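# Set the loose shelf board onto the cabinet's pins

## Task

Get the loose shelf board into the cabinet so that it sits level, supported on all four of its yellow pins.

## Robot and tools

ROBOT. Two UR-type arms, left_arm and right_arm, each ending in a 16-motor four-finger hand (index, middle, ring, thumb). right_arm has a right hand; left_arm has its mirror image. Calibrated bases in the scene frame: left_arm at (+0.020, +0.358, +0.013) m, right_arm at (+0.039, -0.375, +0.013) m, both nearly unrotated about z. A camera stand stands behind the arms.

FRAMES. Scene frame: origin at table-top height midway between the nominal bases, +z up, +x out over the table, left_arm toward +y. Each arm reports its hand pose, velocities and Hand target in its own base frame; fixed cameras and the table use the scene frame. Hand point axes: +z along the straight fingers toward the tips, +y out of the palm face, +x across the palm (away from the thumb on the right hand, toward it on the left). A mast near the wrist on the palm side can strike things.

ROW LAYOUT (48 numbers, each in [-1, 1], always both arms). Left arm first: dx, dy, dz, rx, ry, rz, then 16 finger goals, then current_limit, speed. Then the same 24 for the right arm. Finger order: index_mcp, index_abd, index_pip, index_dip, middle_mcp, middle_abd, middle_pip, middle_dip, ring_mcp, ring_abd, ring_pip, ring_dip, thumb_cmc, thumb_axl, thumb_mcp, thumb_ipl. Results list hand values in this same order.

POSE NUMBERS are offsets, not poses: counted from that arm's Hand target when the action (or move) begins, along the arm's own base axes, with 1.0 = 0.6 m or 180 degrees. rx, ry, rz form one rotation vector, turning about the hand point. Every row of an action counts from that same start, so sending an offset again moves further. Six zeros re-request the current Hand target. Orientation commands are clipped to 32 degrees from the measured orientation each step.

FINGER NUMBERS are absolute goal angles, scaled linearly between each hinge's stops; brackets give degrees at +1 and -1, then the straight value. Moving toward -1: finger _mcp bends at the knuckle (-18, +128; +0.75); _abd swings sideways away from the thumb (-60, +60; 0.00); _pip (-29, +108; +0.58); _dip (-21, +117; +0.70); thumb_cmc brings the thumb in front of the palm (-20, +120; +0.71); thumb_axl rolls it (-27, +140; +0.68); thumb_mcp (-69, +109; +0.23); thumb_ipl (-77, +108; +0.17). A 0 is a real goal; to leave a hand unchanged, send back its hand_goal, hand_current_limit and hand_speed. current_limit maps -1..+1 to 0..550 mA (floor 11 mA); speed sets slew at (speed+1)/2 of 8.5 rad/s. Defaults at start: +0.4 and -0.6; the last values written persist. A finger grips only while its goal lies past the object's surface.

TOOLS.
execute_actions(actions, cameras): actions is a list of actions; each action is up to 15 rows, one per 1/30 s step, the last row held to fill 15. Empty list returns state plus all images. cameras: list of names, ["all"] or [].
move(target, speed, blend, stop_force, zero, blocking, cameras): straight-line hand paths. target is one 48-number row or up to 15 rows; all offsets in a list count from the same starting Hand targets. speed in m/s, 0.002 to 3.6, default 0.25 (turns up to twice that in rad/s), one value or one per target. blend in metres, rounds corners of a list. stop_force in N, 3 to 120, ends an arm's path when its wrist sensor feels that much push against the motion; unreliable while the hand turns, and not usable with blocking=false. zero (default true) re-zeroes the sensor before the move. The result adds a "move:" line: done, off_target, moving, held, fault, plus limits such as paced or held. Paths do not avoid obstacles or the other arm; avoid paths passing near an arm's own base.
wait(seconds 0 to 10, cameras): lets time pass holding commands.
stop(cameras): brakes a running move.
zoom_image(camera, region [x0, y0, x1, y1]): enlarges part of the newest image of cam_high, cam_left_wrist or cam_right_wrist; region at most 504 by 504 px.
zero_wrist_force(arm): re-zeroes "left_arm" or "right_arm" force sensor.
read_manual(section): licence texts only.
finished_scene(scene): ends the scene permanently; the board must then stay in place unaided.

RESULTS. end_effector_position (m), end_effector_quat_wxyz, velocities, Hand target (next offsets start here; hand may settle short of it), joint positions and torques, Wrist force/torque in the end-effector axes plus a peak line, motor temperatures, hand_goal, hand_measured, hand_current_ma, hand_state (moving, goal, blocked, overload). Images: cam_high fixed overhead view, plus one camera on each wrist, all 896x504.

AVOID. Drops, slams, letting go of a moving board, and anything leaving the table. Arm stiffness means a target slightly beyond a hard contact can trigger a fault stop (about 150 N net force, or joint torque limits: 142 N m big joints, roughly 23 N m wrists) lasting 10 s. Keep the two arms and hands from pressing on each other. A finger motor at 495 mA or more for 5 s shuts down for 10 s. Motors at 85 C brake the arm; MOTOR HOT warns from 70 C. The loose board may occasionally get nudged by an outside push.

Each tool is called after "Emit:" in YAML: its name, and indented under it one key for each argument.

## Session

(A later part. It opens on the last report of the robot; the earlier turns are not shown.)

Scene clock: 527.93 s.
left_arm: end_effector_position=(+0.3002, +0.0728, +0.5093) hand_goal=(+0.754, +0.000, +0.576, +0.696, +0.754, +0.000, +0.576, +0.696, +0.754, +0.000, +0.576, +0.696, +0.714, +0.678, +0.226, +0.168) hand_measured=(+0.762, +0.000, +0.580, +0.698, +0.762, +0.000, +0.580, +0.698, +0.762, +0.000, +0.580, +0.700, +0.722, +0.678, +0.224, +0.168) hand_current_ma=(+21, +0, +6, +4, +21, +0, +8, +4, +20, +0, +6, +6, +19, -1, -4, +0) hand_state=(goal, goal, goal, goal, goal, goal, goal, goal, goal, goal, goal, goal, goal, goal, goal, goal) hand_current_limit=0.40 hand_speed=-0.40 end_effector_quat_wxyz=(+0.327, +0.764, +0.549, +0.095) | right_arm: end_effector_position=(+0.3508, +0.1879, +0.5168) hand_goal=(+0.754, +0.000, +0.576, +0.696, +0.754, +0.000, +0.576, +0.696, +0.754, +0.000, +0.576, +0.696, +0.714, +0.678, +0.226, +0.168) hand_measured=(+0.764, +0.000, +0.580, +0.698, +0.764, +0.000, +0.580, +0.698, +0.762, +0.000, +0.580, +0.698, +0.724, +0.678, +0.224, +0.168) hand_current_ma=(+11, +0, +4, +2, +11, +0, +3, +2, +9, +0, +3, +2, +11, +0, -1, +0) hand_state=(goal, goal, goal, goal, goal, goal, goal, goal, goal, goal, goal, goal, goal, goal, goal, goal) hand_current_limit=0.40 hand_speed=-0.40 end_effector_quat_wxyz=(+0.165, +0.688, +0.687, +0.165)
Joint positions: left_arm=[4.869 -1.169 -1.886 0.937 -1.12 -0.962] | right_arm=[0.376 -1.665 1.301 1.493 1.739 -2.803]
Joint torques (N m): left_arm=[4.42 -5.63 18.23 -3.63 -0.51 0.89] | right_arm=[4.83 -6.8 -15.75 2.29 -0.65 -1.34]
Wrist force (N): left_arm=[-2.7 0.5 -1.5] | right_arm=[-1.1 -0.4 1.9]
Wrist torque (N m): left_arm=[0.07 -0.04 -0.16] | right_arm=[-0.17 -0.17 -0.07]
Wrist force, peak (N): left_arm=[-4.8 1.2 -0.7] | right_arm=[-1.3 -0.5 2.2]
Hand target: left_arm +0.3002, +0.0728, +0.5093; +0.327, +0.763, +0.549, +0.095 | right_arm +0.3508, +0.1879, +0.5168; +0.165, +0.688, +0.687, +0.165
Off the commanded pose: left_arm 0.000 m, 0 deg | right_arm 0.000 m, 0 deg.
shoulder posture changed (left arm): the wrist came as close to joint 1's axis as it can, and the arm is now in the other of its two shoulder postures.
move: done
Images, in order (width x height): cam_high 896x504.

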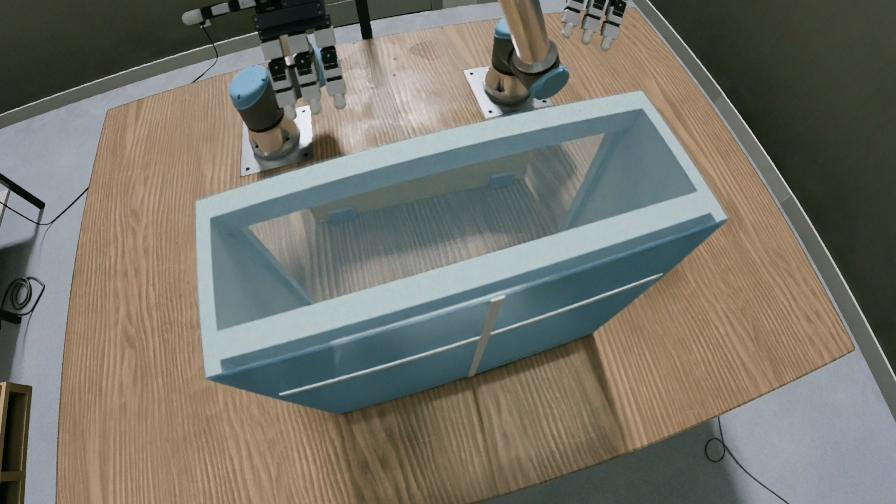

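Emit:
move:
  target:
    - [0.2,0.245,0.067,-0.1433,-0.2605,-0.1606,0.754,0,0.576,0.696,0.754,0,0.576,0.696,0.754,0,0.576,0.696,0.714,0.678,0.226,0.168,0.4,-0.4,0.010,0.040,-0.05,0,0.15,0,0.754,0,0.576,0.696,0.754,0,0.576,0.696,0.754,0,0.576,0.696,0.714,0.678,0.226,0.168,0.4,-0.4]
    - [0.3,0.245,0.067,0.006,-0.2966,0.1486,0.754,0,0.576,0.696,0.754,0,0.576,0.696,0.754,0,0.576,0.696,0.714,0.678,0.226,0.168,0.4,-0.4,0.010,0.040,-0.05,0,0.15,0,0.754,0,0.576,0.696,0.754,0,0.576,0.696,0.754,0,0.576,0.696,0.714,0.678,0.226,0.168,0.4,-0.4]
  cameras: ["all"]
  speed: 0.35

Scene clock: 548.23 s.
left_arm: end_effector_position=(+0.4802, +0.2199, +0.5495) hand_goal=(+0.754, +0.000, +0.576, +0.696, +0.754, +0.000, +0.576, +0.696, +0.754, +0.000, +0.576, +0.696, +0.714, +0.678, +0.226, +0.168) hand_measured=(+0.762, +0.000, +0.580, +0.698, +0.762, +0.000, +0.580, +0.698, +0.762, +0.000, +0.580, +0.700, +0.722, +0.678, +0.224, +0.168) hand_current_ma=(+21, +0, +6, +4, +21, +0, +8, +4, +20, +0, +6, +6, +19, -1, -3, +0) hand_state=(goal, goal, goal, goal, goal, goal, goal, goal, goal, goal, goal, goal, goal, goal, goal, goal) hand_current_limit=0.40 hand_speed=-0.40 end_effector_quat_wxyz=(+0.500, +0.500, +0.500, +0.500) | right_arm: end_effector_position=(+0.3568, +0.2119, +0.4868) hand_goal=(+0.754, +0.000, +0.576, +0.696, +0.754, +0.000, +0.576, +0.696, +0.754, +0.000, +0.576, +0.696, +0.714, +0.678, +0.226, +0.168) hand_measured=(+0.756, +0.000, +0.578, +0.698, +0.756, +0.000, +0.578, +0.698, +0.756, +0.000, +0.578, +0.698, +0.716, +0.678, +0.224, +0.168) hand_current_ma=(+1, +0, +2, +1, +1, +0, +1, +2, +0, +0, +1, +1, +2, +0, -2, +0) hand_state=(goal, goal, goal, goal, goal, goal, goal, goal, goal, goal, goal, goal, goal, goal, goal, goal) hand_current_limit=0.40 hand_speed=-0.40 end_effector_quat_wxyz=(+0.000, +0.707, +0.707, +0.000)
Joint positions: left_arm=[4.24 -1.489 -2.251 0.597 0.473 0.003] | right_arm=[0.332 -1.418 1.07 1.919 1.572 -2.809]
Joint torques (N m): left_arm=[-9.75 17.08 18.39 2.73 2.1 -1.58] | right_arm=[5.5 -34.79 -4.44 4.57 -0.84 1.36]
Wrist force (N): left_arm=[-2.3 1.1 -0.7] | right_arm=[-1.9 0.4 1.8]
Wrist torque (N m): left_arm=[-0.05 0.04 -0.24] | right_arm=[-0.17 -0.10 0.05]
Wrist force, peak (N): left_arm=[-4.0 0.5 -1.7] | right_arm=[-1.9 0.4 2.2]
Hand target: left_arm +0.4802, +0.2198, +0.5495; +0.500, +0.500, +0.500, +0.500 | right_arm +0.3568, +0.2119, +0.4868; +0.000, +0.707, +0.707, +0.000
Off the commanded pose: left_arm 0.000 m, 0 deg | right_arm 0.000 m, 0 deg.
move: done
camera_calibration:
cam_left_wrist: T_world_to_cam=[[0.0447828, -0.772704, -0.633185, 0.46392], [-0.735835, 0.403175, -0.544056, 0.515363], [0.675678, 0.490284, -0.550527, -0.00573122], [0, 0, 0, 1]] pos_world=[0.362319, 0.153501, 0.570978]
cam_right_wrist: T_world_to_cam=[[0.590685, -0.806339, 0.030153, -0.0248374], [-0.547339, -0.372937, 0.749225, -0.146062], [-0.592884, -0.45906, -0.661629, 0.759253], [0, 0, 0, 1]] pos_world=[0.384874, 0.274043, 0.612526]

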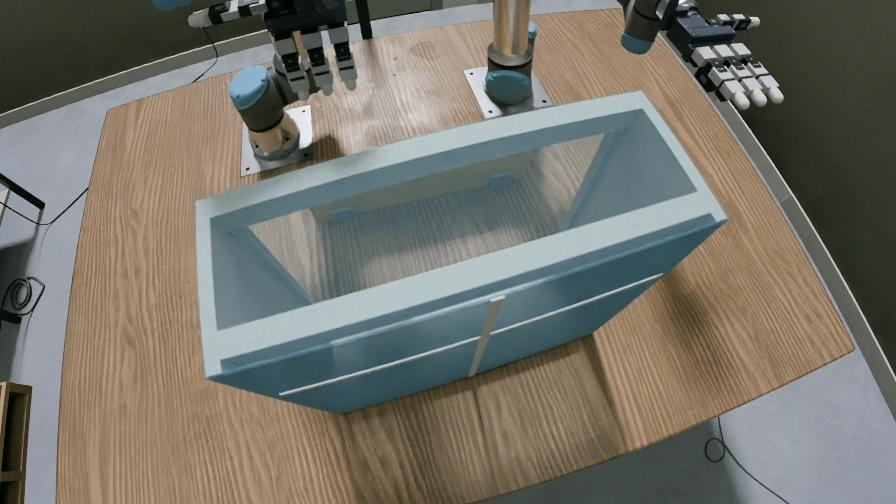

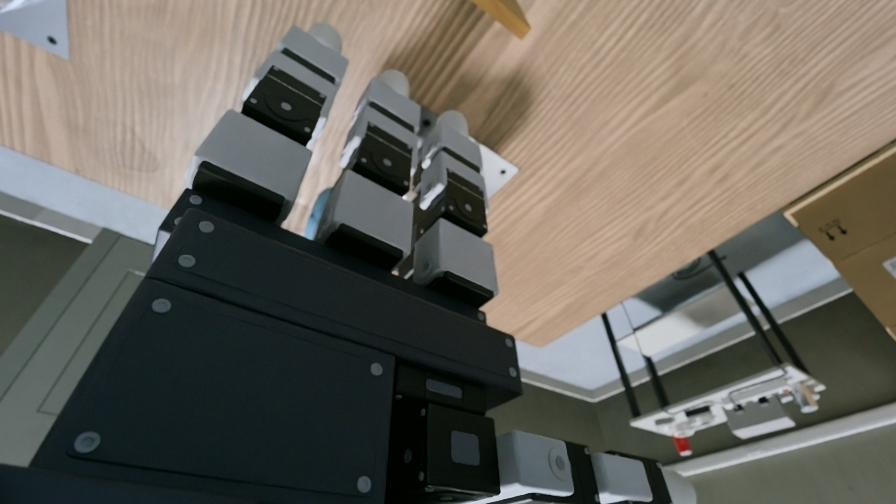

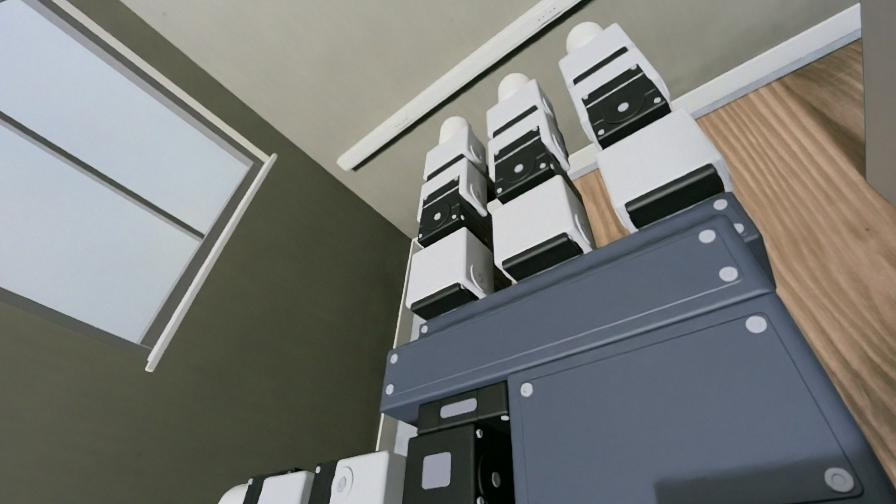

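Emit:
move:
  target:
    - [-0.047,0,0.196,0,0,0,0.754,0,0.576,0.696,0.754,0,0.576,0.696,0.754,0,0.576,0.696,0.714,0.678,0.226,0.168,0.4,-0.4,0,0,0,0,0,0,0.754,0,0.576,0.696,0.754,0,0.576,0.696,0.754,0,0.576,0.696,0.714,0.678,0.226,0.168,0.4,-0.4]
    - [-0.047,-0.70,0.196,0,0,0,0.754,0,0.576,0.696,0.754,0,0.576,0.696,0.754,0,0.576,0.696,0.714,0.678,0.226,0.168,0.4,-0.4,0,0,0,0,0,0,0.754,0,0.576,0.696,0.754,0,0.576,0.696,0.754,0,0.576,0.696,0.714,0.678,0.226,0.168,0.4,-0.4]
    - [-0.179,-0.703,0.0625,0,0,0,0.754,0,0.576,0.696,0.754,0,0.576,0.696,0.754,0,0.576,0.696,0.714,0.678,0.226,0.168,0.4,-0.4,0,0,0,0,0,0,0.754,0,0.576,0.696,0.754,0,0.576,0.696,0.754,0,0.576,0.696,0.714,0.678,0.226,0.168,0.4,-0.4]
    - [-0.179,-0.703,-0.104,0,0.5,0,0.754,0,0.576,0.696,0.754,0,0.576,0.696,0.754,0,0.576,0.696,0.714,0.678,0.226,0.168,0.4,-0.4,0,0,0,0,0,0,0.754,0,0.576,0.696,0.754,0,0.576,0.696,0.754,0,0.576,0.696,0.714,0.678,0.226,0.168,0.4,-0.4]
  cameras: ["all"]
  blend: [0.04, 0.04, 0.03, 0]
  speed: 0.35

Scene clock: 565.13 s.
left_arm: end_effector_position=(+0.3728, -0.2019, +0.4871) hand_goal=(+0.754, +0.000, +0.576, +0.696, +0.754, +0.000, +0.576, +0.696, +0.754, +0.000, +0.576, +0.696, +0.714, +0.678, +0.226, +0.168) hand_measured=(+0.756, +0.000, +0.578, +0.698, +0.756, +0.000, +0.578, +0.698, +0.756, +0.000, +0.578, +0.700, +0.716, +0.678, +0.224, +0.168) hand_current_ma=(+2, +0, +3, +4, +2, +0, +5, +4, +2, +0, +4, +5, +4, -1, -4, +0) hand_state=(goal, goal, goal, goal, goal, goal, goal, goal, goal, goal, goal, goal, goal, goal, goal, goal) hand_current_limit=0.40 hand_speed=-0.40 end_effector_quat_wxyz=(+0.000, +0.707, +0.707, +0.000) end_effector_velocity=(-0.001, +0.000, -0.001) end_effector_angular_velocity=(+0.001, +0.005, +0.002) | right_arm: end_effector_position=(+0.3568, +0.2119, +0.4868) hand_goal=(+0.754, +0.000, +0.576, +0.696, +0.754, +0.000, +0.576, +0.696, +0.754, +0.000, +0.576, +0.696, +0.714, +0.678, +0.226, +0.168) hand_measured=(+0.756, +0.000, +0.578, +0.698, +0.756, +0.000, +0.578, +0.698, +0.756, +0.000, +0.578, +0.698, +0.716, +0.678, +0.224, +0.168) hand_current_ma=(+1, +0, +2, +1, +1, +0, +1, +2, +0, +0, +1, +1, +2, +0, -2, +0) hand_state=(goal, goal, goal, goal, goal, goal, goal, goal, goal, goal, goal, goal, goal, goal, goal, goal) hand_current_limit=0.40 hand_speed=-0.40 end_effector_quat_wxyz=(+0.000, +0.707, +0.707, +0.000)
Joint positions: left_arm=[2.853 -1.277 -1.479 -1.957 1.571 -0.288] | right_arm=[0.332 -1.418 1.07 1.919 1.572 -2.809]
Joint velocities: left_arm=[0 0 0.001 -0.006 -0.001 -0.002] | right_arm=[within noise]
Joint torques (N m): left_arm=[-10.5 2.99 26.88 0.13 1.1 -1.33] | right_arm=[5.32 -34.69 -5.57 4.46 -0.39 1.37]
Wrist force (N): left_arm=[-2.3 -0.6 -1.8] | right_arm=[-1.8 0.5 2.1]
Wrist torque (N m): left_arm=[0.23 -0.02 -0.33] | right_arm=[-0.16 -0.11 0.06]
Wrist force, peak (N): left_arm=[-4.1 2.8 0.4] | right_arm=[-2.0 0.6 2.2]
Hand target: left_arm +0.3728, -0.2020, +0.4871; +0.000, +0.707, +0.707, +0.000 | right_arm +0.3568, +0.2119, +0.4868; +0.000, +0.707, +0.707, +0.000
Off the commanded pose: left_arm 0.000 m, 0 deg | right_arm 0.000 m, 0 deg.
move: done
camera_calibration:
cam_left_wrist: T_world_to_cam=[[-0.633101, -0.772762, -0.044954, 0.0694825], [-0.544342, 0.403169, 0.735627, -0.122248], [-0.550341, 0.490197, -0.675894, 0.757409], [0, 0, 0, 1]] pos_world=[0.394278, -0.268299, 0.60498]
cam_right_wrist: T_world_to_cam=[[0.590685, -0.806339, 0.030153, -0.0248374], [-0.547339, -0.372937, 0.749225, -0.146062], [-0.592884, -0.45906, -0.661629, 0.759253], [0, 0, 0, 1]] pos_world=[0.384874, 0.274043, 0.612526]

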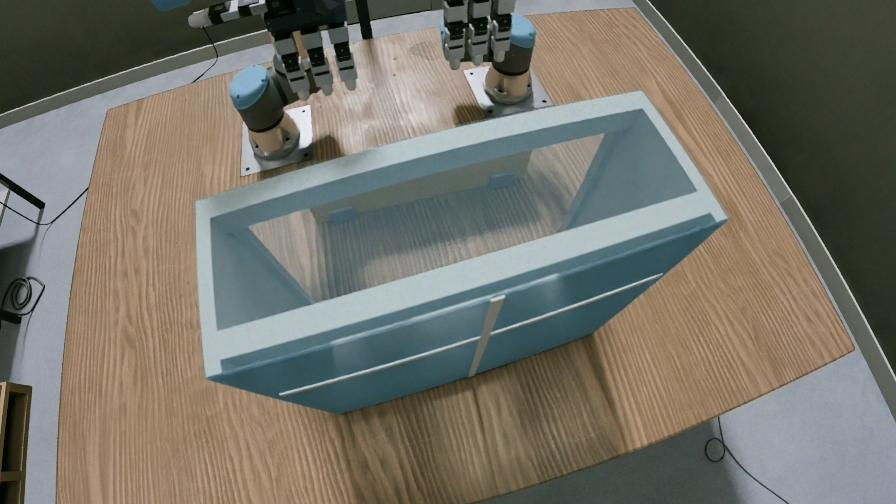

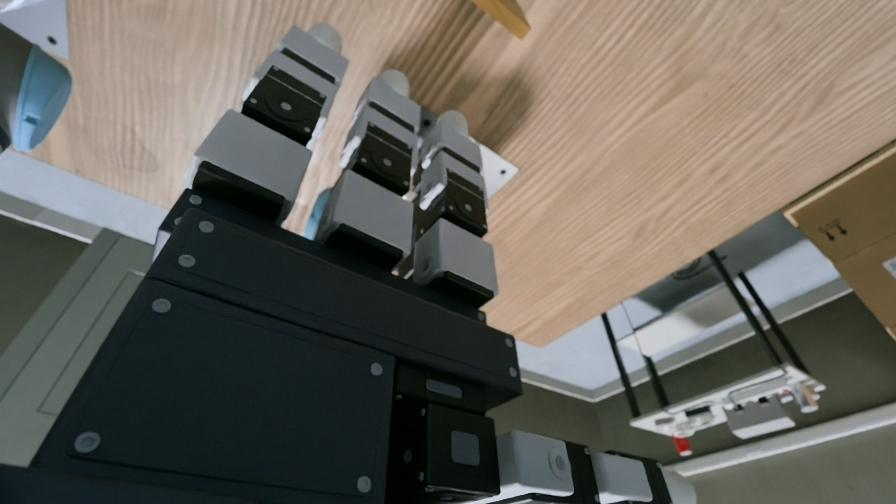

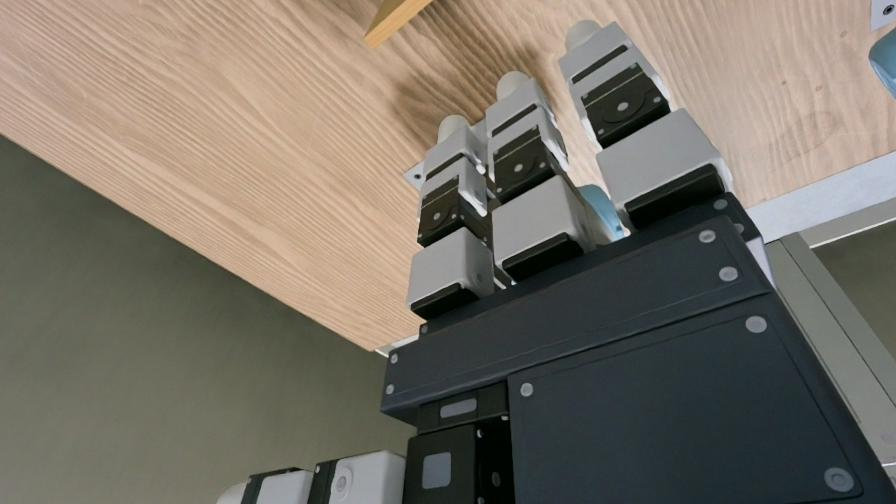

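Emit:
zoom_image:
  camera: "cam_left_wrist"
  region: [400, 0, 600, 112]

Emit:
zoom_image:
  camera: "cam_right_wrist"
  region: [300, 0, 500, 112]

Scaled by 2.520 from the camera's 896x504 image, which has a finer 1280x720 frame.

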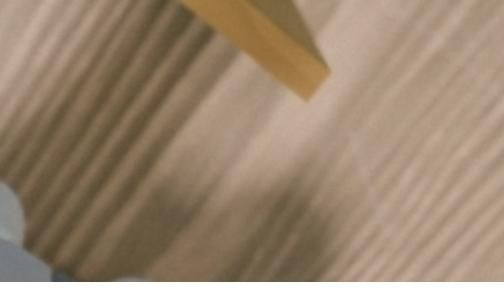

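Scaled by 2.520 from the camera's 896x504 image, which has a finer 1280x720 frame.

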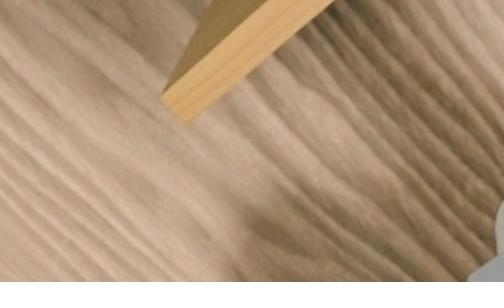

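Emit:
move:
  target: [-0.005,-0.0828,-0.35,0,0,-0.0156,0.754,0,0.576,0.696,0.754,0,0.576,0.696,0.754,0,0.576,0.696,0.714,0.678,0.226,0.168,0.4,-0.4,-0.0075,0.0823,-0.35,0,0,0.003,0.754,0,0.576,0.696,0.754,0,0.576,0.696,0.754,0,0.576,0.696,0.714,0.678,0.226,0.168,0.4,-0.4]
  cameras: ["all"]
  speed: 0.25

Scene clock: 666.80 s.
left_arm: end_effector_position=(+0.3698, -0.2517, +0.2772) hand_goal=(+0.754, +0.000, +0.576, +0.696, +0.754, +0.000, +0.576, +0.696, +0.754, +0.000, +0.576, +0.696, +0.714, +0.678, +0.226, +0.168) hand_measured=(+0.754, +0.000, +0.578, +0.698, +0.754, +0.000, +0.578, +0.698, +0.754, +0.000, +0.578, +0.700, +0.716, +0.678, +0.224, +0.168) hand_current_ma=(+1, +0, +3, +4, +1, +0, +4, +4, +1, +0, +3, +5, +4, -1, -6, +0) hand_state=(goal, goal, goal, goal, goal, goal, goal, goal, goal, goal, goal, goal, goal, goal, goal, goal) hand_current_limit=0.40 hand_speed=-0.40 end_effector_quat_wxyz=(+0.000, +0.724, +0.689, +0.000) | right_arm: end_effector_position=(+0.3524, +0.2612, +0.2769) hand_goal=(+0.754, +0.000, +0.576, +0.696, +0.754, +0.000, +0.576, +0.696, +0.754, +0.000, +0.576, +0.696, +0.714, +0.678, +0.226, +0.168) hand_measured=(+0.754, +0.000, +0.578, +0.698, +0.754, +0.000, +0.578, +0.698, +0.754, +0.000, +0.578, +0.698, +0.716, +0.678, +0.222, +0.168) hand_current_ma=(+0, +0, +2, +1, +0, +0, +1, +2, +0, +0, +1, +1, +1, +0, -3, +0) hand_state=(goal, goal, goal, goal, goal, goal, goal, goal, goal, goal, goal, goal, goal, goal, goal, goal) hand_current_limit=0.40 hand_speed=-0.40 end_effector_quat_wxyz=(+0.000, +0.704, +0.710, +0.000)
Joint positions: left_arm=[2.728 -1.289 -2.016 -1.408 1.571 -0.364] | right_arm=[0.466 -1.381 1.569 1.383 1.572 -2.685]
Joint torques (N m): left_arm=[9.24 9.32 17.61 4.44 1.26 1.69] | right_arm=[1.02 -30.42 -8.27 0.6 -0.15 -0.25]
Wrist force (N): left_arm=[-2.4 -0.7 -1.5] | right_arm=[-1.7 0.3 2.0]
Wrist torque (N m): left_arm=[0.16 0.01 -0.13] | right_arm=[-0.19 -0.12 -0.09]
Wrist force, peak (N): left_arm=[-2.0 -0.4 -4.4] | right_arm=[-1.3 0.4 4.0]
Hand target: left_arm +0.3698, -0.2516, +0.2771; +0.000, +0.724, +0.689, +0.000 | right_arm +0.3523, +0.2612, +0.2768; +0.000, +0.704, +0.710, +0.000
Off the commanded pose: left_arm 0.000 m, 0 deg | right_arm 0.000 m, 0 deg.
move: done
camera_calibration:
cam_left_wrist: T_world_to_cam=[[-0.670345, -0.740695, -0.0448133, 0.0414439], [-0.523607, 0.429355, 0.73586, 0.0494645], [-0.525807, 0.516745, -0.675649, 0.635719], [0, 0, 0, 1]] pos_world=[0.387947, -0.319045, 0.394981]
cam_right_wrist: T_world_to_cam=[[0.598254, -0.800735, 0.0302535, 0.0197768], [-0.543857, -0.378025, 0.749211, 0.0272343], [-0.588483, -0.464672, -0.66164, 0.64027], [0, 0, 0, 1]] pos_world=[0.379768, 0.323647, 0.402626]

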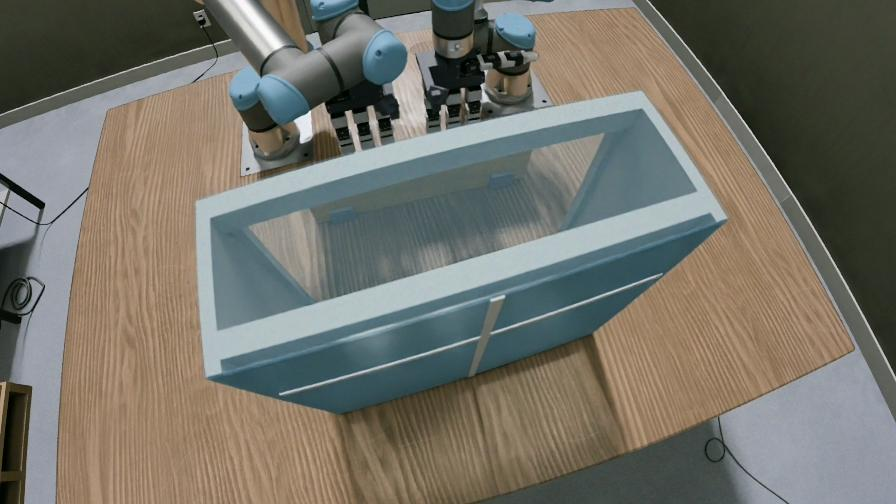

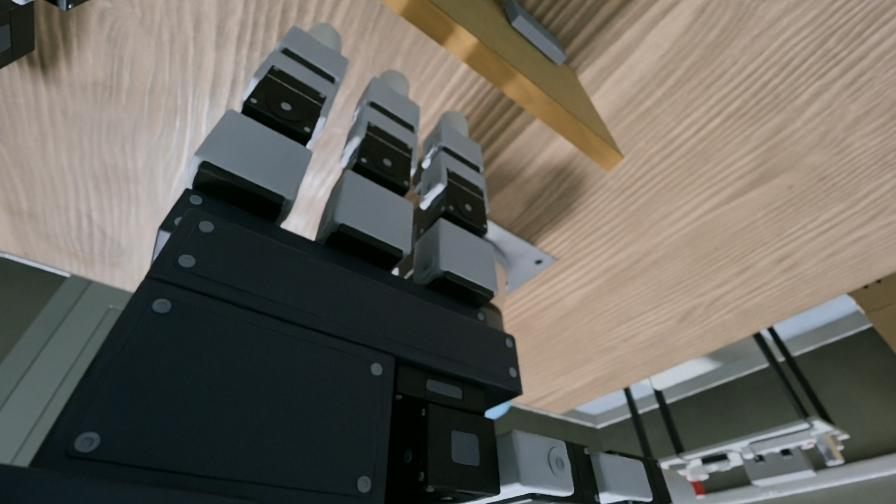

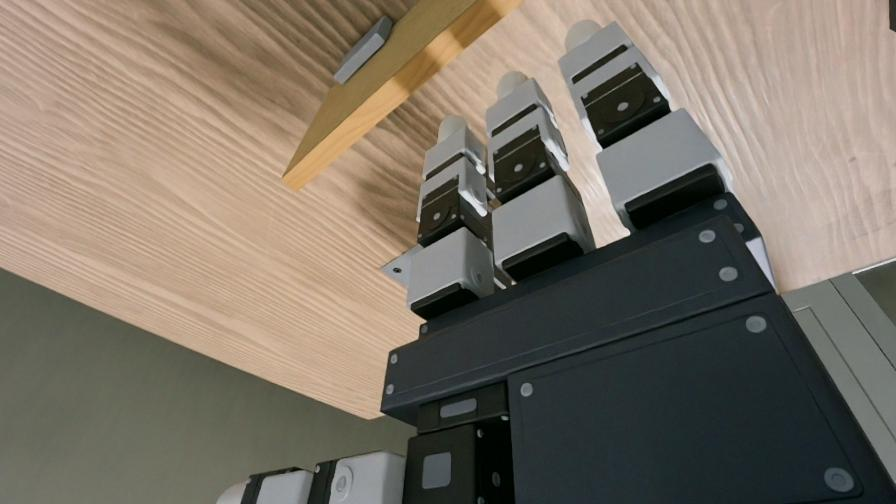

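Emit:
zoom_image:
  camera: "cam_left_wrist"
  region: [380, 0, 640, 180]

Emit:
zoom_image:
  camera: "cam_right_wrist"
  region: [270, 0, 530, 200]

Scaled by 1.938 from the camera's 896x504 image, which has a finer 1280x720 frame.

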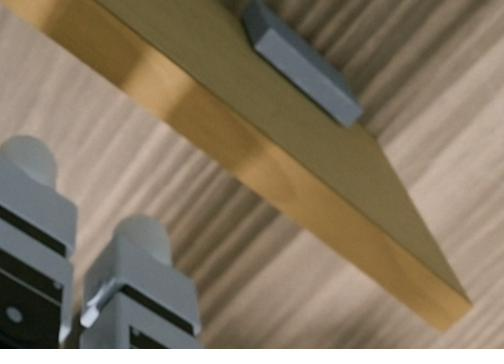

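Scaled by 1.938 from the camera's 896x504 image, which has a finer 1280x720 frame.

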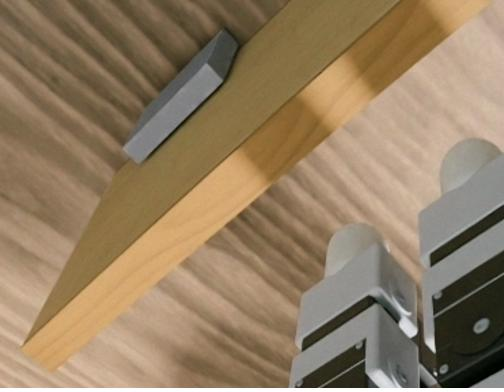

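Emit:
move:
  target: [0,0,-0.2552,0,0,0.002,0.754,0,0.576,0.696,0.754,0,0.576,0.696,0.754,0,0.576,0.696,0.714,0.678,0.226,0.168,0.4,-0.4,0.0045,0,-0.2547,0,0,0.001,0.754,0,0.576,0.696,0.754,0,0.576,0.696,0.754,0,0.576,0.696,0.714,0.678,0.226,0.168,0.4,-0.4]
  cameras: ["cam_left_wrist","cam_right_wrist"]
  speed: 0.12
  stop_force: 15

Scene clock: 709.13 s.
left_arm: end_effector_position=(+0.3698, -0.2517, +0.1240) hand_goal=(+0.754, +0.000, +0.576, +0.696, +0.754, +0.000, +0.576, +0.696, +0.754, +0.000, +0.576, +0.696, +0.714, +0.678, +0.226, +0.168) hand_measured=(+0.754, +0.000, +0.578, +0.698, +0.754, +0.000, +0.578, +0.698, +0.754, +0.000, +0.578, +0.700, +0.716, +0.678, +0.224, +0.168) hand_current_ma=(+1, +0, +3, +4, +1, +0, +4, +4, +1, +0, +3, +5, +4, -1, -6, +0) hand_state=(goal, goal, goal, goal, goal, goal, goal, goal, goal, goal, goal, goal, goal, goal, goal, goal) hand_current_limit=0.40 hand_speed=-0.40 end_effector_quat_wxyz=(+0.000, +0.722, +0.692, +0.000) | right_arm: end_effector_position=(+0.3550, +0.2612, +0.1240) hand_goal=(+0.754, +0.000, +0.576, +0.696, +0.754, +0.000, +0.576, +0.696, +0.754, +0.000, +0.576, +0.696, +0.714, +0.678, +0.226, +0.168) hand_measured=(+0.754, +0.000, +0.578, +0.698, +0.754, +0.000, +0.578, +0.698, +0.754, +0.000, +0.578, +0.698, +0.716, +0.678, +0.222, +0.168) hand_current_ma=(+0, +0, +2, +1, +0, +0, +1, +2, +0, +0, +1, +1, +1, +0, -3, +0) hand_state=(goal, goal, goal, goal, goal, goal, goal, goal, goal, goal, goal, goal, goal, goal, goal, goal) hand_current_limit=0.40 hand_speed=-0.40 end_effector_quat_wxyz=(+0.000, +0.703, +0.711, +0.000)
Joint positions: left_arm=[2.727 -1.459 -2.313 -0.942 1.571 -0.371] | right_arm=[0.462 -1.243 1.812 1.002 1.572 -2.692]
Joint torques (N m): left_arm=[-4.98 8.31 11.85 4.4 2.24 0.95] | right_arm=[4.82 -40.41 -28.65 0.38 0.65 1.38]
Wrist force (N): left_arm=[-2.0 -0.7 -2.1] | right_arm=[-1.6 0.3 1.9]
Wrist torque (N m): left_arm=[0.20 -0.01 -0.06] | right_arm=[-0.19 -0.13 0.07]
Wrist force, peak (N): left_arm=[-2.7 -0.7 -2.9] | right_arm=[-1.7 0.3 3.0]
Hand target: left_arm +0.3698, -0.2516, +0.1240; +0.000, +0.722, +0.692, +0.000 | right_arm +0.3550, +0.2612, +0.1240; +0.000, +0.703, +0.711, +0.000
Off the commanded pose: left_arm 0.000 m, 0 deg | right_arm 0.000 m, 0 deg.
move: done
camera_calibration:
cam_left_wrist: T_world_to_cam=[[-0.665574, -0.744985, -0.0448147, 0.0317665], [-0.5264, 0.426027, 0.735802, 0.162296], [-0.529069, 0.513322, -0.675712, 0.532587], [0, 0, 0, 1]] pos_world=[0.388351, -0.318865, 0.241881]
cam_right_wrist: T_world_to_cam=[[0.600721, -0.79889, 0.0301535, 0.021473], [-0.542615, -0.379737, 0.749246, 0.143256], [-0.587114, -0.46645, -0.661605, 0.540666], [0, 0, 0, 1]] pos_world=[0.382266, 0.323748, 0.249726]
Images, in order (width x height): cam_left_wrist 896x504, cam_right_wrist 896x504.

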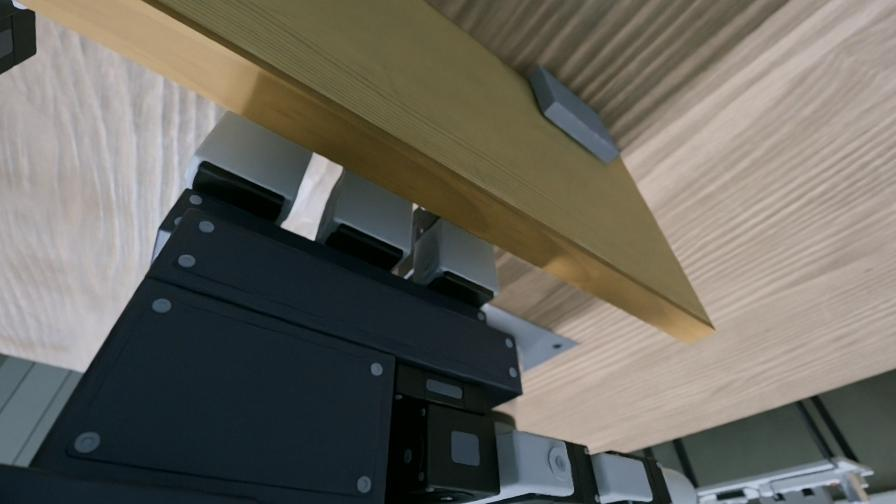

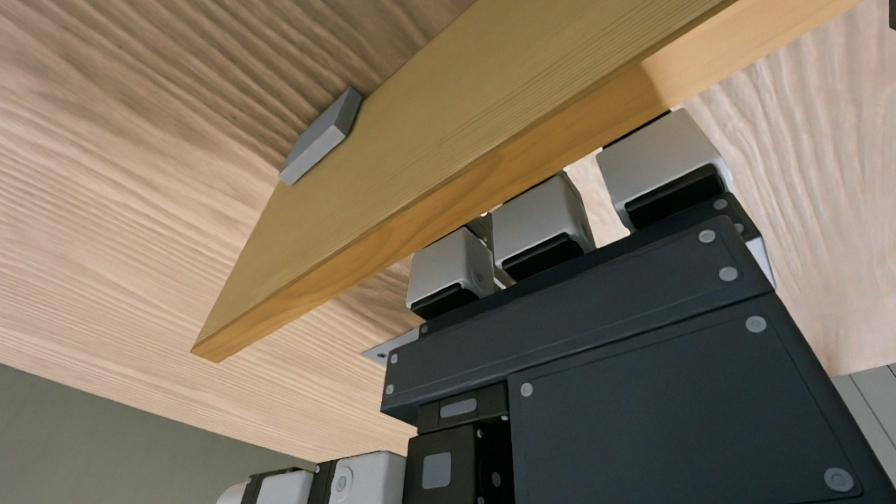

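Emit:
move:
  target: [0.025,0,0,0,0,0,0.754,0,0.576,0.696,0.754,0,0.576,0.696,0.754,0,0.576,0.696,-0.571,0.678,0.226,0.168,0.4,-0.2,0.025,0,0,0,0,0,0.754,0,0.576,0.696,0.754,0,0.576,0.696,0.754,0,0.576,0.696,-0.571,0.678,0.226,0.168,0.4,-0.2]
  cameras: ["cam_left_wrist","cam_right_wrist"]
  speed: 0.03
  stop_force: 4

Scene clock: 720.60 s.
left_arm: end_effector_position=(+0.3848, -0.2516, +0.1240) hand_goal=(+0.754, +0.000, +0.576, +0.696, +0.754, +0.000, +0.576, +0.696, +0.754, +0.000, +0.576, +0.696, -0.570, +0.678, +0.226, +0.168) hand_measured=(+0.754, +0.000, +0.578, +0.698, +0.754, +0.000, +0.578, +0.698, +0.754, +0.000, +0.578, +0.700, -0.568, +0.678, +0.224, +0.168) hand_current_ma=(+1, +0, +3, +4, +1, +0, +4, +4, +1, +0, +3, +5, +3, -1, -6, +0) hand_state=(goal, goal, goal, goal, goal, goal, goal, goal, goal, goal, goal, goal, goal, goal, goal, goal) hand_current_limit=0.40 hand_speed=-0.20 end_effector_quat_wxyz=(+0.000, +0.722, +0.692, +0.000) | right_arm: end_effector_position=(+0.3700, +0.2612, +0.1240) hand_goal=(+0.754, +0.000, +0.576, +0.696, +0.754, +0.000, +0.576, +0.696, +0.754, +0.000, +0.576, +0.696, -0.570, +0.678, +0.226, +0.168) hand_measured=(+0.754, +0.000, +0.578, +0.698, +0.754, +0.000, +0.578, +0.698, +0.754, +0.000, +0.578, +0.698, -0.568, +0.678, +0.222, +0.168) hand_current_ma=(+0, +0, +2, +1, +0, +0, +1, +2, +0, +0, +1, +1, +2, +0, -3, +0) hand_state=(goal, goal, goal, goal, goal, goal, goal, goal, goal, goal, goal, goal, goal, goal, goal, goal) hand_current_limit=0.40 hand_speed=-0.20 end_effector_quat_wxyz=(+0.000, +0.703, +0.711, +0.000)
Joint positions: left_arm=[2.743 -1.488 -2.287 -0.938 1.571 -0.355] | right_arm=[0.444 -1.22 1.779 1.012 1.572 -2.71]
Joint torques (N m): left_arm=[-11.54 22.71 12.22 0.15 2.09 -1.74] | right_arm=[5.09 -41.36 -2.85 0.34 0.04 1.38]
Wrist force (N): left_arm=[-2.1 -1.0 -1.9] | right_arm=[-1.7 0.4 1.9]
Wrist torque (N m): left_arm=[0.21 0.07 -0.25] | right_arm=[-0.13 -0.17 0.05]
Wrist force, peak (N): left_arm=[-2.3 -0.8 -2.1] | right_arm=[-1.8 0.5 2.1]
Hand target: left_arm +0.3848, -0.2516, +0.1240; +0.000, +0.722, +0.692, +0.000 | right_arm +0.3700, +0.2612, +0.1240; +0.000, +0.703, +0.711, +0.000
Off the commanded pose: left_arm 0.000 m, 0 deg | right_arm 0.000 m, 0 deg.
move: done
camera_calibration:
cam_left_wrist: T_world_to_cam=[[-0.665614, -0.744946, -0.0448649, 0.0417907], [-0.526377, 0.426005, 0.735831, 0.170169], [-0.529042, 0.513395, -0.675677, 0.540527], [0, 0, 0, 1]] pos_world=[0.403351, -0.318865, 0.241881]
cam_right_wrist: T_world_to_cam=[[0.600756, -0.798862, 0.0301938, 0.0124299], [-0.542648, -0.379762, 0.749209, 0.151425], [-0.587049, -0.466476, -0.661645, 0.549465], [0, 0, 0, 1]] pos_world=[0.397266, 0.323748, 0.249726]
Images, in order (width x height): cam_left_wrist 896x504, cam_right_wrist 896x504.

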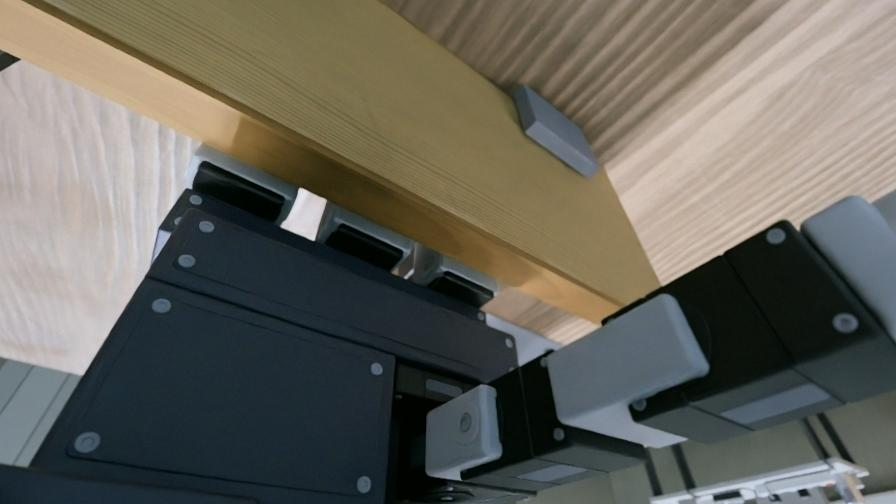

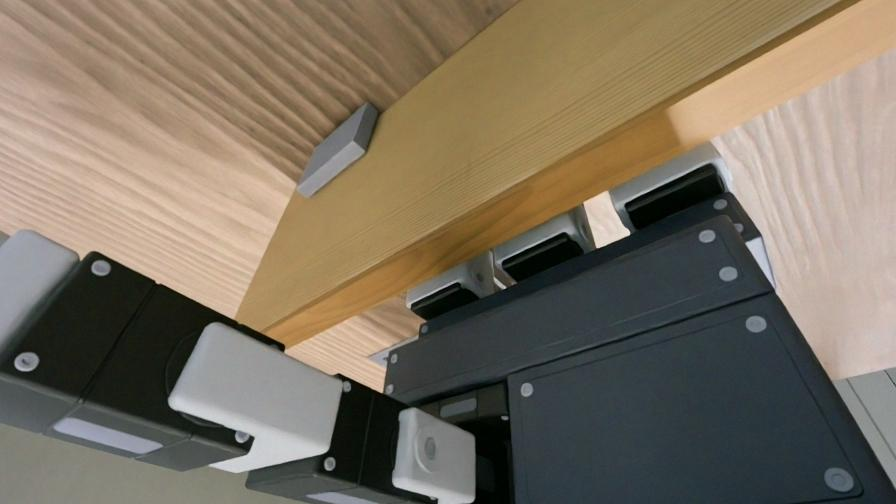

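Emit:
move:
  target: [0,0,0,0,0,0,0.754,0,0.576,0.696,0.754,0,0.576,0.696,0.754,0,0.576,0.696,-0.571,0.678,-0.618,-0.049,0.4,-0.6,0,0,0,0,0,0,0.754,0,0.576,0.696,0.754,0,0.576,0.696,0.754,0,0.576,0.696,-0.571,0.678,-0.618,-0.049,0.4,-0.6]
  cameras: ["cam_left_wrist","cam_right_wrist"]

Scene clock: 730.67 s.
left_arm: end_effector_position=(+0.3848, -0.2516, +0.1240) hand_goal=(+0.754, +0.000, +0.576, +0.696, +0.754, +0.000, +0.576, +0.696, +0.754, +0.000, +0.576, +0.696, -0.570, +0.678, -0.618, -0.048) hand_measured=(+0.754, +0.000, +0.578, +0.698, +0.754, +0.000, +0.578, +0.698, +0.754, +0.000, +0.578, +0.700, -0.568, +0.678, -0.614, -0.046) hand_current_ma=(+1, +0, +3, +4, +1, +0, +4, +4, +1, +0, +3, +5, +3, -1, +11, +4) hand_state=(goal, goal, goal, goal, goal, goal, goal, goal, goal, goal, goal, goal, goal, goal, goal, goal) hand_current_limit=0.40 hand_speed=-0.60 end_effector_quat_wxyz=(+0.000, +0.722, +0.692, +0.000) | right_arm: end_effector_position=(+0.3700, +0.2612, +0.1240) hand_goal=(+0.754, +0.000, +0.576, +0.696, +0.754, +0.000, +0.576, +0.696, +0.754, +0.000, +0.576, +0.696, -0.570, +0.678, -0.618, -0.048) hand_measured=(+0.754, +0.000, +0.578, +0.698, +0.754, +0.000, +0.578, +0.698, +0.754, +0.000, +0.578, +0.698, -0.568, +0.678, -0.612, -0.046) hand_current_ma=(+0, +0, +2, +1, +0, +0, +1, +2, +0, +0, +1, +1, +2, +0, +7, +1) hand_state=(goal, goal, goal, goal, goal, goal, goal, goal, goal, goal, goal, goal, goal, goal, goal, goal) hand_current_limit=0.40 hand_speed=-0.60 end_effector_quat_wxyz=(+0.000, +0.703, +0.711, +0.000)
Joint positions: left_arm=[2.743 -1.488 -2.287 -0.938 1.571 -0.355] | right_arm=[0.444 -1.22 1.779 1.012 1.572 -2.71]
Joint torques (N m): left_arm=[-11.23 22.62 12.36 0.15 1.61 -1.63] | right_arm=[4.99 -40.92 -3.01 0.82 -0.78 1.16]
Wrist force (N): left_arm=[-2.1 -0.6 -1.9] | right_arm=[-1.6 0.7 1.8]
Wrist torque (N m): left_arm=[0.20 0.06 -0.24] | right_arm=[-0.12 -0.19 0.06]
Wrist force, peak (N): left_arm=[-2.3 -0.9 -2.0] | right_arm=[-1.7 0.3 2.2]
Hand target: left_arm +0.3848, -0.2516, +0.1240; +0.000, +0.722, +0.692, +0.000 | right_arm +0.3700, +0.2612, +0.1240; +0.000, +0.703, +0.711, +0.000
Off the commanded pose: left_arm 0.000 m, 0 deg | right_arm 0.000 m, 0 deg.
move: done
camera_calibration:
cam_left_wrist: T_world_to_cam=[[-0.665614, -0.744946, -0.0448649, 0.0417907], [-0.526377, 0.426005, 0.735831, 0.170169], [-0.529042, 0.513395, -0.675677, 0.540527], [0, 0, 0, 1]] pos_world=[0.403351, -0.318865, 0.241881]
cam_right_wrist: T_world_to_cam=[[0.600723, -0.798885, 0.0302383, 0.0124395], [-0.542683, -0.379713, 0.749208, 0.151424], [-0.587049, -0.466476, -0.661644, 0.549465], [0, 0, 0, 1]] pos_world=[0.397266, 0.323748, 0.249726]
Images, in order (width x height): cam_left_wrist 896x504, cam_right_wrist 896x504.

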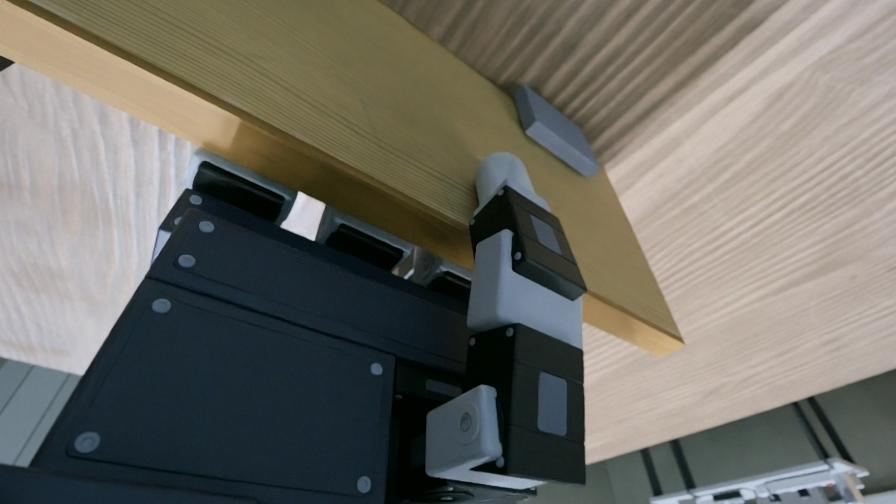

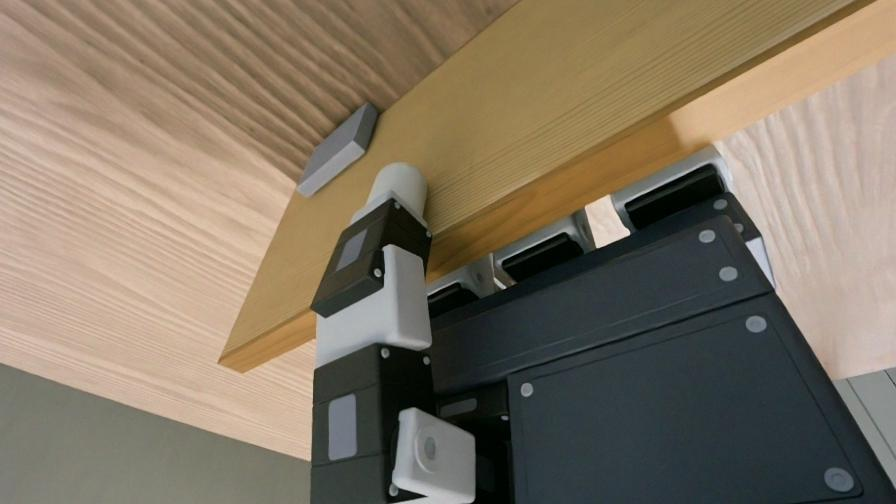

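Emit:
move:
  target: [0,0,0,0,0,0,0.754,0,0.576,0.696,0.754,0,0.576,0.696,0.754,0,0.576,0.696,-0.571,0.678,-0.85,-0.10,0.65,-0.8,0,0,0,0,0,0,0.754,0,0.576,0.696,0.754,0,0.576,0.696,0.754,0,0.576,0.696,-0.571,0.678,-0.85,-0.10,0.65,-0.8]
  cameras: ["cam_left_wrist","cam_right_wrist"]

Scene clock: 736.10 s.
left_arm: end_effector_position=(+0.3848, -0.2516, +0.1240) hand_goal=(+0.754, +0.000, +0.576, +0.696, +0.754, +0.000, +0.576, +0.696, +0.754, +0.000, +0.576, +0.696, -0.570, +0.678, -0.850, -0.100) hand_measured=(+0.754, +0.000, +0.578, +0.698, +0.754, +0.000, +0.578, +0.698, +0.754, +0.000, +0.578, +0.700, -0.568, +0.678, -0.638, -0.068) hand_current_ma=(+0, +0, +3, +4, +1, +0, +4, +4, +1, +0, +3, +5, +3, -1, +454, +132) hand_state=(goal, goal, goal, goal, goal, goal, goal, goal, goal, goal, goal, goal, goal, goal, blocked, blocked) hand_current_limit=0.65 hand_speed=-0.80 end_effector_quat_wxyz=(+0.000, +0.722, +0.692, +0.000) | right_arm: end_effector_position=(+0.3700, +0.2612, +0.1240) hand_goal=(+0.754, +0.000, +0.576, +0.696, +0.754, +0.000, +0.576, +0.696, +0.754, +0.000, +0.576, +0.696, -0.570, +0.678, -0.850, -0.100) hand_measured=(+0.754, +0.000, +0.578, +0.698, +0.754, +0.000, +0.578, +0.698, +0.752, +0.000, +0.578, +0.698, -0.568, +0.678, -0.636, -0.070) hand_current_ma=(+0, +0, +1, +1, +0, +0, +1, +2, +0, +0, +1, +1, +2, +0, +454, +79) hand_state=(goal, goal, goal, goal, goal, goal, goal, goal, goal, goal, goal, goal, goal, goal, blocked, blocked) hand_current_limit=0.65 hand_speed=-0.80 end_effector_quat_wxyz=(+0.000, +0.703, +0.711, +0.000)
Joint positions: left_arm=[2.743 -1.488 -2.287 -0.938 1.571 -0.355] | right_arm=[0.444 -1.22 1.78 1.012 1.572 -2.71]
Joint torques (N m): left_arm=[-11.13 21 12.51 0.66 0.95 -1.37] | right_arm=[3.73 -40.42 -8.91 2.78 -0.68 0.9]
Wrist force (N): left_arm=[-2.0 1.1 -0.4] | right_arm=[-1.9 0.0 3.6]
Wrist torque (N m): left_arm=[0.06 0.06 -0.24] | right_arm=[-0.39 -0.19 -0.23]
Wrist force, peak (N): left_arm=[-2.3 -0.5 -2.3] | right_arm=[-2.0 -0.1 4.9]
Hand target: left_arm +0.3848, -0.2516, +0.1240; +0.000, +0.722, +0.692, +0.000 | right_arm +0.3700, +0.2612, +0.1240; +0.000, +0.703, +0.711, +0.000
Off the commanded pose: left_arm 0.000 m, 0 deg | right_arm 0.000 m, 0 deg.
move: done
camera_calibration:
cam_left_wrist: T_world_to_cam=[[-0.665614, -0.744946, -0.0448649, 0.0417907], [-0.526377, 0.426005, 0.735831, 0.170169], [-0.529042, 0.513395, -0.675677, 0.540527], [0, 0, 0, 1]] pos_world=[0.403351, -0.318865, 0.241881]
cam_right_wrist: T_world_to_cam=[[0.600721, -0.79889, 0.0301535, 0.0124622], [-0.542615, -0.379737, 0.749246, 0.151395], [-0.587114, -0.46645, -0.661605, 0.549472], [0, 0, 0, 1]] pos_world=[0.397266, 0.323748, 0.249726]
Images, in order (width x height): cam_left_wrist 896x504, cam_right_wrist 896x504.

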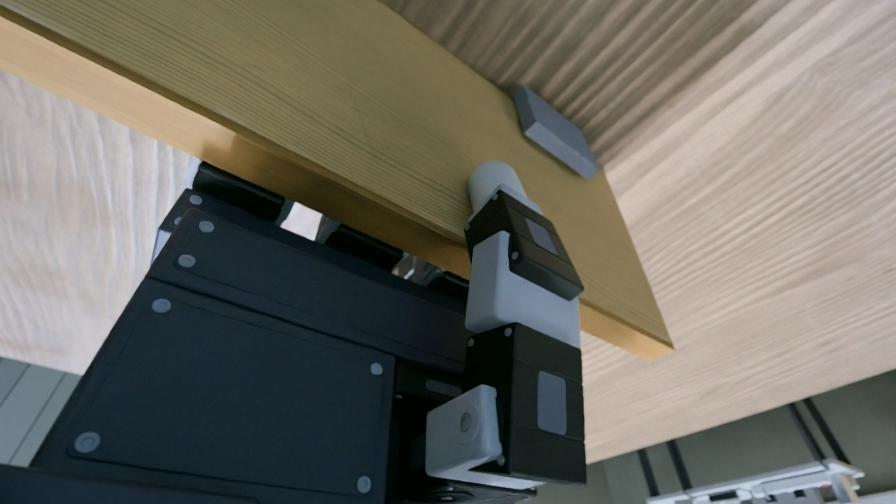

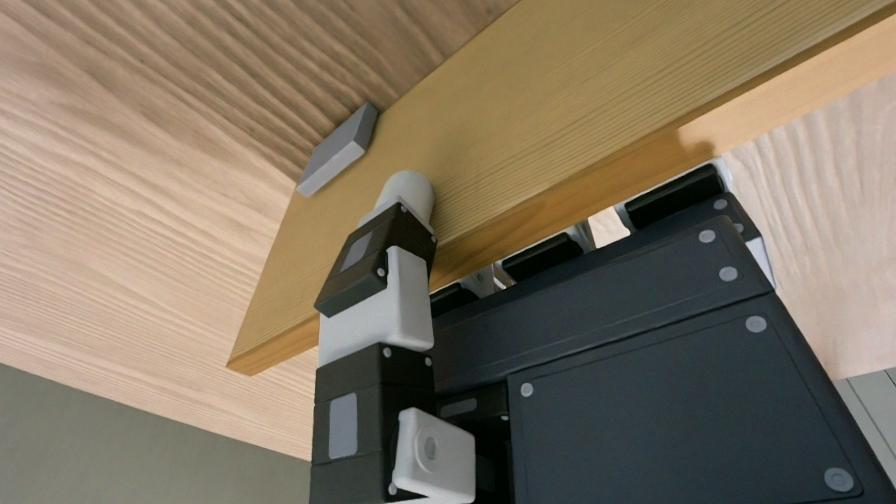

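Emit:
move:
  target: [0,0,0.05,0,0,0,0.754,0,0.576,0.696,0.754,0,0.576,0.696,0.754,0,0.576,0.696,-0.571,0.678,-0.85,-0.10,0.65,-0.8,0,0,0.05,0,0,0,0.754,0,0.576,0.696,0.754,0,0.576,0.696,0.754,0,0.576,0.696,-0.571,0.678,-0.85,-0.10,0.65,-0.8]
  cameras: ["cam_left_wrist","cam_right_wrist"]
  speed: 0.06

Scene clock: 742.00 s.
left_arm: end_effector_position=(+0.3848, -0.2517, +0.1540) hand_goal=(+0.754, +0.000, +0.576, +0.696, +0.754, +0.000, +0.576, +0.696, +0.754, +0.000, +0.576, +0.696, -0.570, +0.678, -0.850, -0.100) hand_measured=(+0.758, +0.000, +0.578, +0.698, +0.756, +0.000, +0.578, +0.698, +0.754, +0.000, +0.578, +0.700, -0.568, +0.678, -0.650, -0.068) hand_current_ma=(+10, +0, +3, +4, +4, +0, +4, +4, +1, +0, +3, +5, +3, -1, +454, +133) hand_state=(goal, goal, goal, goal, goal, goal, goal, goal, goal, goal, goal, goal, goal, goal, blocked, blocked) hand_current_limit=0.65 hand_speed=-0.80 end_effector_quat_wxyz=(+0.000, +0.722, +0.692, +0.000) | right_arm: end_effector_position=(+0.3701, +0.2613, +0.1541) hand_goal=(+0.754, +0.000, +0.576, +0.696, +0.754, +0.000, +0.576, +0.696, +0.754, +0.000, +0.576, +0.696, -0.570, +0.678, -0.850, -0.100) hand_measured=(+0.754, +0.000, +0.578, +0.698, +0.758, +0.000, +0.578, +0.698, +0.760, +0.000, +0.578, +0.698, -0.568, +0.678, -0.646, -0.070) hand_current_ma=(+0, +0, +1, +1, +3, +0, +1, +2, +7, +0, +1, +1, +1, +0, +454, +79) hand_state=(goal, goal, goal, goal, goal, goal, goal, goal, goal, goal, goal, goal, goal, goal, blocked, blocked) hand_current_limit=0.65 hand_speed=-0.80 end_effector_quat_wxyz=(+0.000, +0.703, +0.711, +0.000)
Joint positions: left_arm=[2.743 -1.438 -2.239 -1.036 1.571 -0.355] | right_arm=[0.444 -1.256 1.742 1.085 1.572 -2.71]
Joint torques (N m): left_arm=[-7.44 12.02 15.11 2.2 1.74 -0.67] | right_arm=[-0.9 -14.61 -2.81 0.97 -0.35 0.76]
Wrist force (N): left_arm=[-2.0 -0.1 -5.0] | right_arm=[-1.5 -0.2 -0.7]
Wrist torque (N m): left_arm=[0.41 0.05 -0.24] | right_arm=[-0.04 -0.18 -0.15]
Wrist force, peak (N): left_arm=[-2.0 -0.1 -5.0] | right_arm=[-1.8 -2.2 6.9]
Hand target: left_arm +0.3848, -0.2516, +0.1540; +0.000, +0.722, +0.692, +0.000 | right_arm +0.3700, +0.2612, +0.1540; +0.000, +0.703, +0.711, +0.000
Off the commanded pose: left_arm 0.000 m, 0 deg | right_arm 0.000 m, 0 deg.
move: done
camera_calibration:
cam_left_wrist: T_world_to_cam=[[-0.665607, -0.744954, -0.0448513, 0.0431942], [-0.526503, 0.426132, 0.735667, 0.148283], [-0.528925, 0.513279, -0.675857, 0.560814], [0, 0, 0, 1]] pos_world=[0.403451, -0.318865, 0.27188]
cam_right_wrist: T_world_to_cam=[[0.600758, -0.798859, 0.0302363, 0.0115072], [-0.542883, -0.379911, 0.748963, 0.129084], [-0.586829, -0.466361, -0.661921, 0.569332], [0, 0, 0, 1]] pos_world=[0.397265, 0.323747, 0.279826]
Images, in order (width x height): cam_left_wrist 896x504, cam_right_wrist 896x504.

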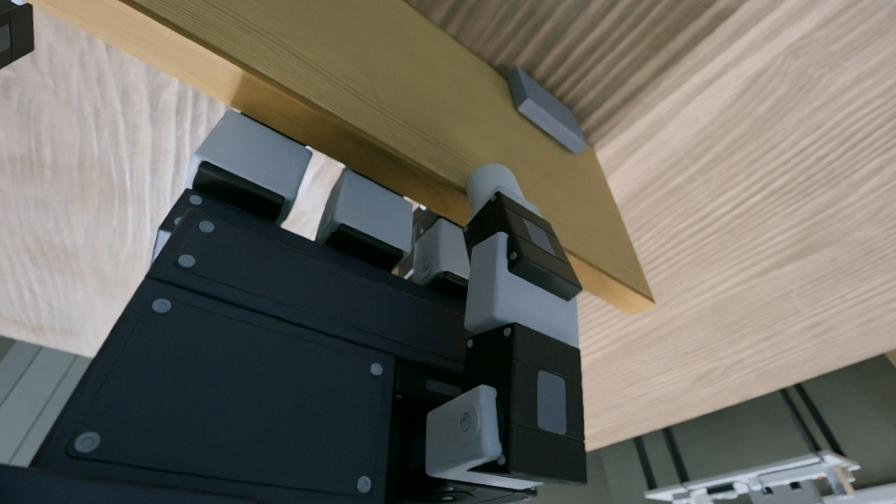

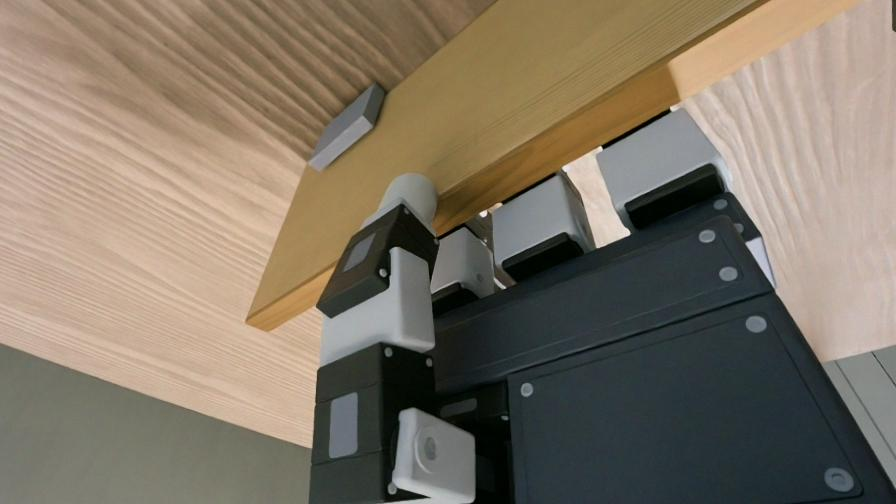

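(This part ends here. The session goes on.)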